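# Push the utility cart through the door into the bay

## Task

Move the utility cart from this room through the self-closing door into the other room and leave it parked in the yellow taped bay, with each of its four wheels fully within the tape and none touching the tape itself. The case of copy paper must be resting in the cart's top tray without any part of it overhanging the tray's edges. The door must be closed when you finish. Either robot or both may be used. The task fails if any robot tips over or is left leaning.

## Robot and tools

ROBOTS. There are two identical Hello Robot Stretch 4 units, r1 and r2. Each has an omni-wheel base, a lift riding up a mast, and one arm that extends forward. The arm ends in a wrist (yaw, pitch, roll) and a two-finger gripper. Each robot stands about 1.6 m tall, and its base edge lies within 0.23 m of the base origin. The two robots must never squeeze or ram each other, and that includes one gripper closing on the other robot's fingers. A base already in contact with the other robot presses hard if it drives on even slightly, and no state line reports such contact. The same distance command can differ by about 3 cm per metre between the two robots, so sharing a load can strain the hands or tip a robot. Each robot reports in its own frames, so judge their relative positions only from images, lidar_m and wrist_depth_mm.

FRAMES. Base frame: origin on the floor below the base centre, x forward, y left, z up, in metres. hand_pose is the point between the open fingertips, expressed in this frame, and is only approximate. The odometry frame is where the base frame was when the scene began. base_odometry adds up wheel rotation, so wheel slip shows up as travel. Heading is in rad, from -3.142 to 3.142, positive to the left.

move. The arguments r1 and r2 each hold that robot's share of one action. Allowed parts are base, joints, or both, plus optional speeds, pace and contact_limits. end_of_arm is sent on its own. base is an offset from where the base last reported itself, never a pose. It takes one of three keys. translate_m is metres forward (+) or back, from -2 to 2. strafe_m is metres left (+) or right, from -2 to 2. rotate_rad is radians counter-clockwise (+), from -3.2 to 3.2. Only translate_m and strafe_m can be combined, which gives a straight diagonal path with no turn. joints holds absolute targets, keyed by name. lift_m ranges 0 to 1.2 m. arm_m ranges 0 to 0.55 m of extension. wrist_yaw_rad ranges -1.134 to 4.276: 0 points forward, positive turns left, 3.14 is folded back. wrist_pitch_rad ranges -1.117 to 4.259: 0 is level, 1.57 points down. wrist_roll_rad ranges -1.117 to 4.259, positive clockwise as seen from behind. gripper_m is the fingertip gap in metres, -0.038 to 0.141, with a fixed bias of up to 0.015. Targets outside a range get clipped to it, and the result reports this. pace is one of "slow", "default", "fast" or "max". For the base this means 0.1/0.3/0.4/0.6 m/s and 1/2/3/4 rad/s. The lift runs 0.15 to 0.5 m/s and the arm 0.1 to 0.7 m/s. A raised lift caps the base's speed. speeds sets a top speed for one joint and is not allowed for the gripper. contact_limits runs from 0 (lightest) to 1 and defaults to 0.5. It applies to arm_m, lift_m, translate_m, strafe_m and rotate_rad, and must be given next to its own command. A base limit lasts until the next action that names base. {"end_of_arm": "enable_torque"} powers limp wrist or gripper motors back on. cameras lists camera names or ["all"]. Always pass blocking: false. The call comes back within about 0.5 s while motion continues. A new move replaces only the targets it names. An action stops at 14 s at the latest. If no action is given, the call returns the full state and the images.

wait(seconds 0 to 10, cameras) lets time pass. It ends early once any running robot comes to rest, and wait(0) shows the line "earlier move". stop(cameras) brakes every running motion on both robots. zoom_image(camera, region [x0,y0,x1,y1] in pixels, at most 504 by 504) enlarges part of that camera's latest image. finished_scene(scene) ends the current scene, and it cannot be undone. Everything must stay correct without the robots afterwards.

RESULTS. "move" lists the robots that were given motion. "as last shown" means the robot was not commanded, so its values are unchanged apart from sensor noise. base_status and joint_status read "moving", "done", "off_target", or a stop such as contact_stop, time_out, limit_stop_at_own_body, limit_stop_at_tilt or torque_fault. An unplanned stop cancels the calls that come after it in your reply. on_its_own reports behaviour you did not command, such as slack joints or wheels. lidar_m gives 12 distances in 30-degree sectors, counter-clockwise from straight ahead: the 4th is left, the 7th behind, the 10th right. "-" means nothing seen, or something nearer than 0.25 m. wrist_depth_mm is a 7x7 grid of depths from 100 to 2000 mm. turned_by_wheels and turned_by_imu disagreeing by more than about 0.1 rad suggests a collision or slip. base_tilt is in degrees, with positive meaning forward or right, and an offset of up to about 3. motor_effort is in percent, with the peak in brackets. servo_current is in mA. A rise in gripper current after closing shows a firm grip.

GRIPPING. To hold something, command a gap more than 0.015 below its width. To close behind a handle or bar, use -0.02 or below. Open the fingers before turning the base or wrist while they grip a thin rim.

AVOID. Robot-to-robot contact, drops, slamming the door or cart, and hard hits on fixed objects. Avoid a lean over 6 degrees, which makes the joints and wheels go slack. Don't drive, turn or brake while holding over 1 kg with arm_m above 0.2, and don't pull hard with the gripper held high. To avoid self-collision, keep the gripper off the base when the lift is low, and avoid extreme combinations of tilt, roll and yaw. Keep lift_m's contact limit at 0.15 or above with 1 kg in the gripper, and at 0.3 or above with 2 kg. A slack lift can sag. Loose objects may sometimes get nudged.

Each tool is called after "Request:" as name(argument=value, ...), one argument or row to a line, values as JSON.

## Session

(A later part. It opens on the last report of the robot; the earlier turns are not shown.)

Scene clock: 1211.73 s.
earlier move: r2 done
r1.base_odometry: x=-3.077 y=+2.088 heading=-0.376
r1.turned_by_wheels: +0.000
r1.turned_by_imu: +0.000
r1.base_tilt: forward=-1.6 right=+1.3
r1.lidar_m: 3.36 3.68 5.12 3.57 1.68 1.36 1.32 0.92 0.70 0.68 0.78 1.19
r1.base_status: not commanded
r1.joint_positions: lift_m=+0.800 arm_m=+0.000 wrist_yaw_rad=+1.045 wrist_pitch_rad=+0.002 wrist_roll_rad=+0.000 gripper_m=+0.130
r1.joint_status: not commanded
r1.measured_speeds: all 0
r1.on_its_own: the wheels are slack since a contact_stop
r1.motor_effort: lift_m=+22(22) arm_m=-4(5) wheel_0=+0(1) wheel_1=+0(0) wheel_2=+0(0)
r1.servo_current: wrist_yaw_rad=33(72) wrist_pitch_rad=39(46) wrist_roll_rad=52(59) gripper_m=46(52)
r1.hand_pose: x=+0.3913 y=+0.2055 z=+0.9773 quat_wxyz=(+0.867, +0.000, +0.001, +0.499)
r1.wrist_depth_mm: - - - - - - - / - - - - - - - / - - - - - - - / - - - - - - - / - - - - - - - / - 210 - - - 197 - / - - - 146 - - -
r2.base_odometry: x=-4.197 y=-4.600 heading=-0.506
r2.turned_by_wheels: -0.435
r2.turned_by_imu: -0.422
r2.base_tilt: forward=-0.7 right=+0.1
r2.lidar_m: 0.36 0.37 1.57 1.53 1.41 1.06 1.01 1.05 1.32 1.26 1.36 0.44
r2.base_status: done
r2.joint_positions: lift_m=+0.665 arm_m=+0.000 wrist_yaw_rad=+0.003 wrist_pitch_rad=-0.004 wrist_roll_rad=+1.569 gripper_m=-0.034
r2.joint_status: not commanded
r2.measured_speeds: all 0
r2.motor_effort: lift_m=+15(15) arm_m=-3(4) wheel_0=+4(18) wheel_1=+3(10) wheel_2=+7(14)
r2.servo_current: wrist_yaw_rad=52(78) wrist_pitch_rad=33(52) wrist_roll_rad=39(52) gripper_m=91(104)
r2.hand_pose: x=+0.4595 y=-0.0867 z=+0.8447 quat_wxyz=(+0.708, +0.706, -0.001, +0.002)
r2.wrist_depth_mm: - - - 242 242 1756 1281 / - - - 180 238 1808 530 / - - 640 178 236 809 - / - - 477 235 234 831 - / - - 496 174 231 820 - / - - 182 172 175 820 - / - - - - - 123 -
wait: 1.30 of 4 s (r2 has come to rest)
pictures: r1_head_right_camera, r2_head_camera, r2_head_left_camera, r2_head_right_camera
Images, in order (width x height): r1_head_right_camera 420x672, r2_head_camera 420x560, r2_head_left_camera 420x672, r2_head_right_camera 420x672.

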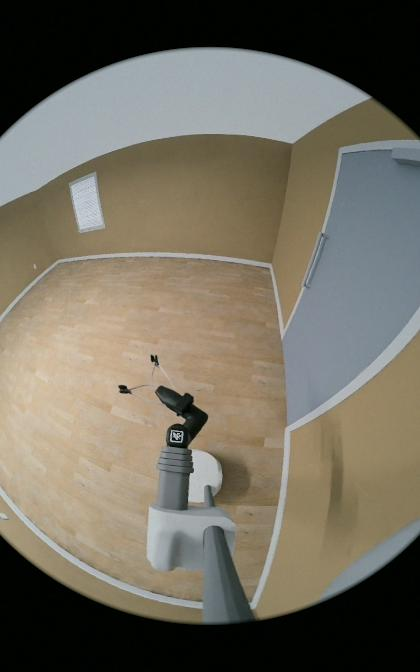

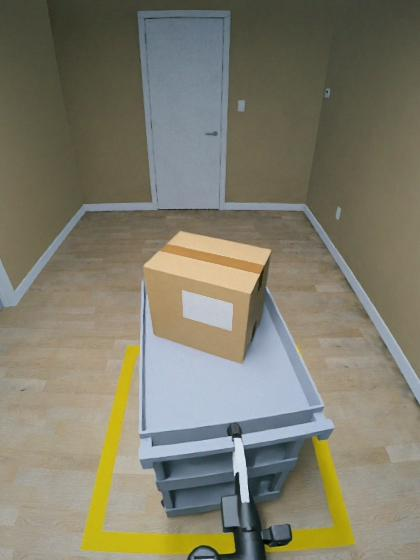

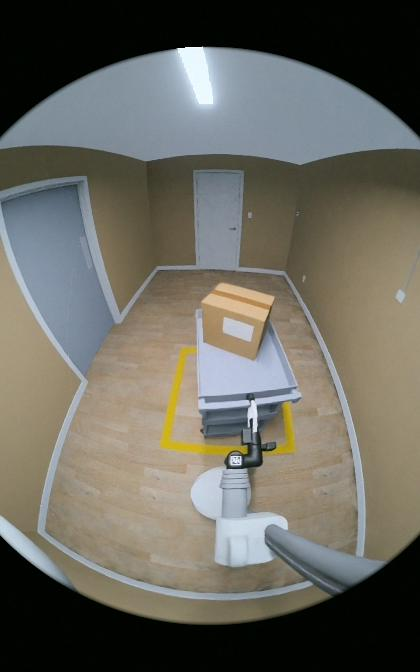

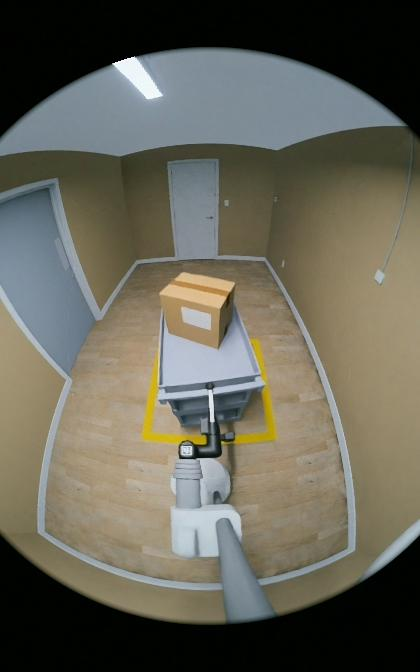

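Request:
move(
  blocking=false,
  r2={"joints":{"gripper_m":0.09}},
)

Request:
wait(
  seconds=2,
)

Request:
move(
  blocking=false,
  r2={"base":{"translate_m":-0.3}},
)

Request:
wait(
  seconds=4,
)

Request:
move(
  blocking=false,
  r2={"base":{"strafe_m":0.75},"pace":"fast"},
)

Request:
wait(
  seconds=4,
)

Request:
move(
  blocking=false,
  r2={"base":{"rotate_rad":-0.75},"pace":"fast"},
)

Request:
wait(
  seconds=4,
  cameras=["r2_head_camera","r2_head_left_camera"],
)

Request:
zoom_image(
  camera="r2_head_camera",
  region=[0, 60, 420, 560],
)

Scene clock: 1258.70 s.
move: r2 moving
r1: as last shown
r1.on_its_own: the wheels are slack since a contact_stop
r2.base_odometry: x=-4.197 y=-4.600 heading=-0.506
r2.turned_by_wheels: +0.000
r2.turned_by_imu: +0.000
r2.base_tilt: forward=-0.7 right=+0.0
r2.lidar_m: 0.34 0.42 1.60 1.53 1.43 1.04 1.02 1.08 1.32 1.26 1.34 0.42
r2.base_status: not commanded
r2.joint_positions: lift_m=+0.665 arm_m=+0.000 wrist_yaw_rad=+0.003 wrist_pitch_rad=-0.004 wrist_roll_rad=+1.569 gripper_m=-0.009
r2.joint_status: gripper_m moving
r2.measured_speeds: all 0
r2.motor_effort: lift_m=+15(15) arm_m=-4(4) wheel_0=+4(5) wheel_1=+3(3) wheel_2=+5(7)
r2.servo_current: wrist_yaw_rad=46(59) wrist_pitch_rad=39(52) wrist_roll_rad=33(59) gripper_m=91(98)
r2.hand_pose: x=+0.4595 y=-0.0867 z=+0.8447 quat_wxyz=(+0.708, +0.706, -0.001, +0.002)
r2.wrist_depth_mm: - - - 246 245 1708 1255 / - - - 242 243 1808 535 / - - 647 182 240 820 - / - - 477 180 236 820 - / - - 500 178 234 820 - / - - 185 176 172 820 - / - - 591 - 229 - -
pictures: none

Scene clock: 1260.13 s.
earlier move: r2 done
r1.base_odometry: x=-3.077 y=+2.088 heading=-0.376
r1.turned_by_wheels: +0.000
r1.turned_by_imu: +0.000
r1.base_tilt: forward=-1.6 right=+1.2
r1.lidar_m: 3.38 3.67 5.15 3.57 1.72 1.35 1.34 0.89 0.72 0.68 0.77 1.19
r1.base_status: not commanded
r1.joint_positions: lift_m=+0.800 arm_m=+0.000 wrist_yaw_rad=+1.045 wrist_pitch_rad=+0.002 wrist_roll_rad=+0.000 gripper_m=+0.130
r1.joint_status: not commanded
r1.measured_speeds: all 0
r1.on_its_own: the wheels are slack since a contact_stop
r1.motor_effort: lift_m=+22(22) arm_m=-4(5) wheel_0=+0(1) wheel_1=+0(0) wheel_2=+0(0)
r1.servo_current: wrist_yaw_rad=52(65) wrist_pitch_rad=33(52) wrist_roll_rad=39(65) gripper_m=39(46)
r1.hand_pose: x=+0.3913 y=+0.2055 z=+0.9773 quat_wxyz=(+0.867, +0.000, +0.001, +0.499)
r1.wrist_depth_mm: - - - - - - - / - - - - - - - / - - - - - - - / - - - - - - - / - - - - - - - / - 210 - - - 197 - / - - - 146 - - -
r2.base_odometry: x=-4.197 y=-4.600 heading=-0.507
r2.turned_by_wheels: +0.000
r2.turned_by_imu: +0.000
r2.base_tilt: forward=-0.7 right=+0.0
r2.lidar_m: 0.38 0.41 1.59 1.53 1.41 1.06 1.01 1.08 1.29 1.24 1.32 0.41
r2.base_status: not commanded
r2.joint_positions: lift_m=+0.665 arm_m=+0.000 wrist_yaw_rad=+0.002 wrist_pitch_rad=-0.004 wrist_roll_rad=+1.569 gripper_m=+0.090
r2.joint_status: all done
r2.measured_speeds: all 0
r2.motor_effort: lift_m=+15(15) arm_m=-4(4) wheel_0=+5(5) wheel_1=+3(3) wheel_2=+4(7)
r2.servo_current: wrist_yaw_rad=52(59) wrist_pitch_rad=46(52) wrist_roll_rad=52(65) gripper_m=52(130)
r2.hand_pose: x=+0.4595 y=-0.0868 z=+0.8447 quat_wxyz=(+0.708, +0.706, -0.001, +0.002)
r2.wrist_depth_mm: - - - 255 254 1756 1255 / - - - 250 251 1808 512 / - - - 189 247 809 - / - - 480 187 243 820 - / - - 500 183 241 831 - / - - 194 181 166 809 - / - - 591 - 134 - -
wait: 1.43 of 2 s (r2 has come to rest)
pictures: none

Scene clock: 1260.63 s.
move: r2 moving
r1: as last shown
r1.on_its_own: the wheels are slack since a contact_stop
r2.base_odometry: x=-4.224 y=-4.584 heading=-0.507
r2.turned_by_wheels: +0.000
r2.turned_by_imu: +0.000
r2.base_tilt: forward=-0.7 right=+0.1
r2.lidar_m: 0.41 0.44 1.58 1.53 1.37 1.04 0.99 1.06 1.30 1.25 1.32 0.47
r2.base_status: translate_m moving
r2.joint_positions: lift_m=+0.665 arm_m=+0.000 wrist_yaw_rad=+0.001 wrist_pitch_rad=-0.001 wrist_roll_rad=+1.569 gripper_m=+0.090
r2.joint_status: not commanded
r2.measured_speeds: translate_m=-0.121 strafe_m=+0.001 rotate_rad=+0.001 lift_m=+0.000 arm_m=+0.000 wrist_yaw_rad=+0.000 wrist_pitch_rad=+0.000 wrist_roll_rad=+0.000
r2.motor_effort: lift_m=+16(16) arm_m=-3(4) wheel_0=-5(8) wheel_1=-8(9) wheel_2=+11(13)
r2.servo_current: wrist_yaw_rad=46(52) wrist_pitch_rad=39(46) wrist_roll_rad=39(65) gripper_m=46(52)
r2.hand_pose: x=+0.4594 y=-0.0871 z=+0.8437 quat_wxyz=(+0.708, +0.706, +0.000, +0.001)
r2.wrist_depth_mm: - - - 278 300 1537 - / - - - 274 - 1708 - / - - - 271 274 798 - / - - 504 268 271 - - / - - 521 264 265 - - / - - 195 205 189 - - / - - 621 - - - -
pictures: none

Scene clock: 1262.60 s.
earlier move: r2 done
r1.base_odometry: x=-3.077 y=+2.088 heading=-0.376
r1.turned_by_wheels: +0.000
r1.turned_by_imu: +0.000
r1.base_tilt: forward=-1.6 right=+1.3
r1.lidar_m: 3.35 3.66 5.13 3.53 1.72 1.36 1.33 0.89 0.71 0.68 0.75 1.17
r1.base_status: not commanded
r1.joint_positions: lift_m=+0.800 arm_m=+0.000 wrist_yaw_rad=+1.045 wrist_pitch_rad=+0.002 wrist_roll_rad=+0.000 gripper_m=+0.130
r1.joint_status: not commanded
r1.measured_speeds: all 0
r1.on_its_own: the wheels are slack since a contact_stop
r1.motor_effort: lift_m=+22(22) arm_m=-4(5) wheel_0=+0(1) wheel_1=+0(0) wheel_2=+0(0)
r1.servo_current: wrist_yaw_rad=33(65) wrist_pitch_rad=46(46) wrist_roll_rad=52(65) gripper_m=46(52)
r1.hand_pose: x=+0.3913 y=+0.2055 z=+0.9773 quat_wxyz=(+0.867, +0.000, +0.001, +0.499)
r1.wrist_depth_mm: - - - - - - - / - - - - - - - / - - - - - - - / - - - - - - - / - - - - - - - / - 210 - - - 197 - / - - - 146 - - -
r2.base_odometry: x=-4.459 y=-4.454 heading=-0.507
r2.turned_by_wheels: +0.000
r2.turned_by_imu: +0.000
r2.base_tilt: forward=-0.7 right=+0.1
r2.lidar_m: 0.66 2.23 1.61 1.53 1.03 0.76 0.71 0.75 1.08 1.25 1.33 0.75
r2.base_status: done
r2.joint_positions: lift_m=+0.665 arm_m=+0.000 wrist_yaw_rad=+0.001 wrist_pitch_rad=-0.001 wrist_roll_rad=+1.569 gripper_m=+0.090
r2.joint_status: not commanded
r2.measured_speeds: all 0
r2.motor_effort: lift_m=+16(16) arm_m=+0(4) wheel_0=-3(11) wheel_1=-3(9) wheel_2=+3(13)
r2.servo_current: wrist_yaw_rad=52(59) wrist_pitch_rad=39(46) wrist_roll_rad=39(65) gripper_m=52(59)
r2.hand_pose: x=+0.4594 y=-0.0871 z=+0.8437 quat_wxyz=(+0.708, +0.706, +0.000, +0.001)
r2.wrist_depth_mm: - - - - - 1708 1138 / - - - 554 - 1366 1042 / - - - 544 - 549 544 / - - 809 539 - 544 539 / - - 809 535 - 530 530 / - - 194 525 189 525 525 / - - - - - 525 521
wait: 1.97 of 4 s (r2 has come to rest)
pictures: none

Scene clock: 1263.10 s.
move: r2 moving
r1: as last shown
r1.on_its_own: the wheels are slack since a contact_stop
r2.base_odometry: x=-4.432 y=-4.406 heading=-0.506
r2.turned_by_wheels: +0.000
r2.turned_by_imu: +0.000
r2.base_tilt: forward=-0.7 right=+0.0
r2.lidar_m: 0.62 2.17 1.50 1.50 1.02 0.73 0.71 0.75 1.07 1.31 1.36 0.74
r2.base_status: strafe_m moving
r2.joint_positions: lift_m=+0.665 arm_m=+0.000 wrist_yaw_rad=+0.001 wrist_pitch_rad=-0.001 wrist_roll_rad=+1.569 gripper_m=+0.090
r2.joint_status: not commanded
r2.measured_speeds: translate_m=+0.000 strafe_m=+0.214 rotate_rad=+0.002 lift_m=+0.000 arm_m=+0.000 wrist_yaw_rad=+0.000 wrist_pitch_rad=+0.000 wrist_roll_rad=+0.000
r2.motor_effort: lift_m=+16(16) arm_m=+1(1) wheel_0=-13(15) wheel_1=+13(13) wheel_2=+2(2)
r2.servo_current: wrist_yaw_rad=39(52) wrist_pitch_rad=39(39) wrist_roll_rad=46(59) gripper_m=52(52)
r2.hand_pose: x=+0.4594 y=-0.0871 z=+0.8437 quat_wxyz=(+0.708, +0.706, +0.000, +0.001)
r2.wrist_depth_mm: - - - - - 1618 1098 / - - - 549 - 549 554 / - - - 544 - 544 544 / - - 798 539 - 530 535 / - - 854 525 - 525 521 / - - 193 521 190 521 517 / - - - - - 1756 1160
pictures: none

Scene clock: 1265.67 s.
earlier move: r2 done
r1.base_odometry: x=-3.077 y=+2.088 heading=-0.376
r1.turned_by_wheels: +0.000
r1.turned_by_imu: +0.000
r1.base_tilt: forward=-1.6 right=+1.3
r1.lidar_m: 3.36 3.67 5.12 3.56 1.73 1.36 1.34 0.89 0.70 0.70 0.75 1.18
r1.base_status: not commanded
r1.joint_positions: lift_m=+0.800 arm_m=+0.000 wrist_yaw_rad=+1.045 wrist_pitch_rad=+0.002 wrist_roll_rad=+0.000 gripper_m=+0.130
r1.joint_status: not commanded
r1.measured_speeds: all 0
r1.on_its_own: the wheels are slack since a contact_stop
r1.motor_effort: lift_m=+22(22) arm_m=-4(5) wheel_0=+0(1) wheel_1=+0(0) wheel_2=+0(0)
r1.servo_current: wrist_yaw_rad=65(65) wrist_pitch_rad=46(52) wrist_roll_rad=33(65) gripper_m=46(52)
r1.hand_pose: x=+0.3913 y=+0.2055 z=+0.9773 quat_wxyz=(+0.867, +0.000, +0.001, +0.499)
r1.wrist_depth_mm: - - - - - - - / - - - - - - - / - - - - - - - / - - - - - - - / - - - - - - - / - 211 - - - 196 - / - - - 146 - - -
r2.base_odometry: x=-4.095 y=-3.798 heading=-0.507
r2.turned_by_wheels: +0.000
r2.turned_by_imu: +0.001
r2.base_tilt: forward=-0.7 right=+0.0
r2.lidar_m: 2.78 1.13 0.83 0.79 0.84 0.72 0.68 0.72 1.03 2.00 1.02 0.92
r2.base_status: done
r2.joint_positions: lift_m=+0.665 arm_m=+0.000 wrist_yaw_rad=+0.001 wrist_pitch_rad=-0.001 wrist_roll_rad=+1.569 gripper_m=+0.090
r2.joint_status: not commanded
r2.measured_speeds: all 0
r2.motor_effort: lift_m=+16(16) arm_m=+3(4) wheel_0=-2(15) wheel_1=-2(14) wheel_2=+0(2)
r2.servo_current: wrist_yaw_rad=39(59) wrist_pitch_rad=39(46) wrist_roll_rad=46(59) gripper_m=46(59)
r2.hand_pose: x=+0.4594 y=-0.0871 z=+0.8437 quat_wxyz=(+0.708, +0.706, +0.000, +0.001)
r2.wrist_depth_mm: - - - - - 1661 1060 / - - - - - 1808 1182 / - - - - - 1708 1160 / - - - - - 1708 1182 / - - - - - 1708 1182 / - - 193 - 191 1618 1182 / 1921 - - - - 1756 1182
wait: 2.57 of 4 s (r2 has come to rest)
pictures: none

Scene clock: 1266.17 s.
move: r2 moving
r1: as last shown
r1.on_its_own: the wheels are slack since a contact_stop
r2.base_odometry: x=-4.095 y=-3.798 heading=-0.835
r2.turned_by_wheels: -0.328
r2.turned_by_imu: -0.318
r2.base_tilt: forward=-0.7 right=+0.0
r2.lidar_m: 1.07 1.88 0.96 0.79 0.77 0.83 0.70 0.67 0.79 1.37 2.00 0.94
r2.base_status: rotate_rad moving
r2.joint_positions: lift_m=+0.665 arm_m=+0.000 wrist_yaw_rad=+0.001 wrist_pitch_rad=-0.001 wrist_roll_rad=+1.569 gripper_m=+0.090
r2.joint_status: not commanded
r2.measured_speeds: translate_m=-0.001 strafe_m=-0.001 rotate_rad=-1.269 lift_m=+0.000 arm_m=+0.000 wrist_yaw_rad=+0.000 wrist_pitch_rad=+0.000 wrist_roll_rad=+0.000
r2.motor_effort: lift_m=+16(16) arm_m=+4(4) wheel_0=+8(11) wheel_1=+11(11) wheel_2=+12(12)
r2.servo_current: wrist_yaw_rad=59(59) wrist_pitch_rad=39(39) wrist_roll_rad=39(52) gripper_m=46(59)
r2.hand_pose: x=+0.4594 y=-0.0871 z=+0.8437 quat_wxyz=(+0.708, +0.706, +0.000, +0.001)
r2.wrist_depth_mm: - - - 691 - 668 - / - - 991 976 - - - / - - - - - 1281 1078 / - - - - - 1708 1160 / - - - - - 1756 1182 / - - 194 - 192 1618 1205 / - - - - - 1708 1205
pictures: none

Scene clock: 1267.03 s.
earlier move: r2 done
r1.base_odometry: x=-3.077 y=+2.088 heading=-0.376
r1.turned_by_wheels: +0.000
r1.turned_by_imu: +0.000
r1.base_tilt: forward=-1.6 right=+1.2
r1.lidar_m: 3.35 3.67 5.13 3.56 1.72 1.36 1.34 0.91 0.69 0.69 0.75 1.18
r1.base_status: not commanded
r1.joint_positions: lift_m=+0.800 arm_m=+0.000 wrist_yaw_rad=+1.045 wrist_pitch_rad=+0.002 wrist_roll_rad=+0.000 gripper_m=+0.130
r1.joint_status: not commanded
r1.measured_speeds: all 0
r1.on_its_own: the wheels are slack since a contact_stop
r1.motor_effort: lift_m=+22(22) arm_m=-4(5) wheel_0=+0(1) wheel_1=+0(0) wheel_2=+0(0)
r1.servo_current: wrist_yaw_rad=52(65) wrist_pitch_rad=39(52) wrist_roll_rad=46(59) gripper_m=39(46)
r1.hand_pose: x=+0.3913 y=+0.2055 z=+0.9773 quat_wxyz=(+0.867, +0.000, +0.001, +0.499)
r1.wrist_depth_mm: - - - - - - - / - - - - - - - / - - - - - - - / - - - - - - - / - - - - - - - / - 211 - - - 197 - / - - - 146 - - -
r2.base_odometry: x=-4.095 y=-3.798 heading=-1.256
r2.turned_by_wheels: -0.422
r2.turned_by_imu: -0.411
r2.base_tilt: forward=-0.6 right=+0.0
r2.lidar_m: 0.92 1.26 1.58 0.89 0.78 0.82 0.76 0.69 0.71 0.86 1.65 2.01
r2.base_status: done
r2.joint_positions: lift_m=+0.665 arm_m=+0.000 wrist_yaw_rad=+0.001 wrist_pitch_rad=-0.001 wrist_roll_rad=+1.569 gripper_m=+0.090
r2.joint_status: not commanded
r2.measured_speeds: all 0
r2.motor_effort: lift_m=+16(16) arm_m=+3(4) wheel_0=+3(11) wheel_1=+1(11) wheel_2=+2(12)
r2.servo_current: wrist_yaw_rad=39(59) wrist_pitch_rad=46(46) wrist_roll_rad=46(52) gripper_m=46(59)
r2.hand_pose: x=+0.4594 y=-0.0871 z=+0.8437 quat_wxyz=(+0.708, +0.706, +0.000, +0.001)
r2.wrist_depth_mm: - - - - - 1661 1160 / - - - - - 1661 1160 / - - - - - 1756 1160 / - - - - - 1229 - / - - - 1078 - 809 - / - - 193 741 189 - - / - - - - - 1708 -
wait: 0.87 of 4 s (r2 has come to rest)
Images, in order (width x height): r2_head_camera 420x560, r2_head_left_camera 420x672.

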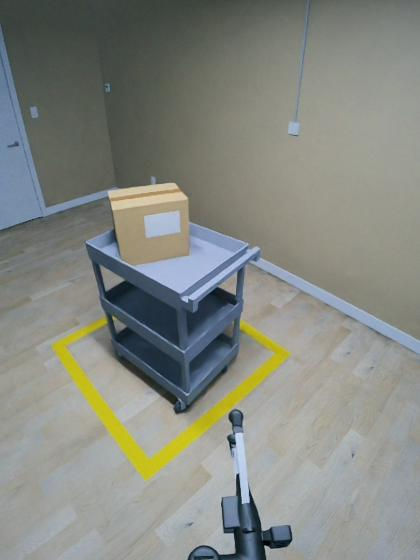

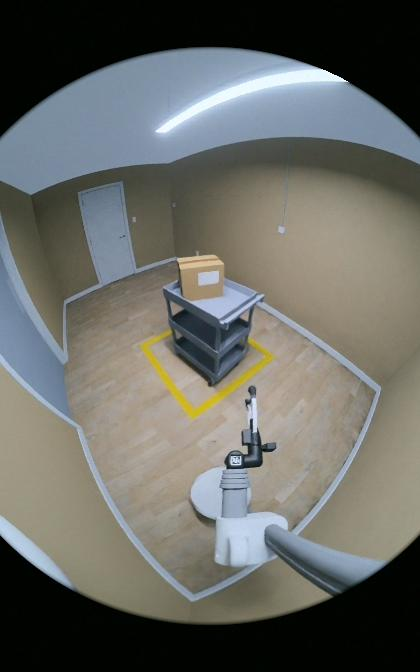

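Scaled by 1.008 from the camera's image (finer frame: 1200x1600).

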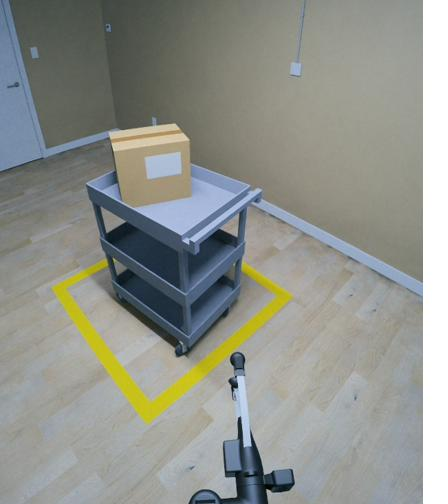

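Request:
finished_scene(
  scene=1,
)

The scene is finished: the task was done.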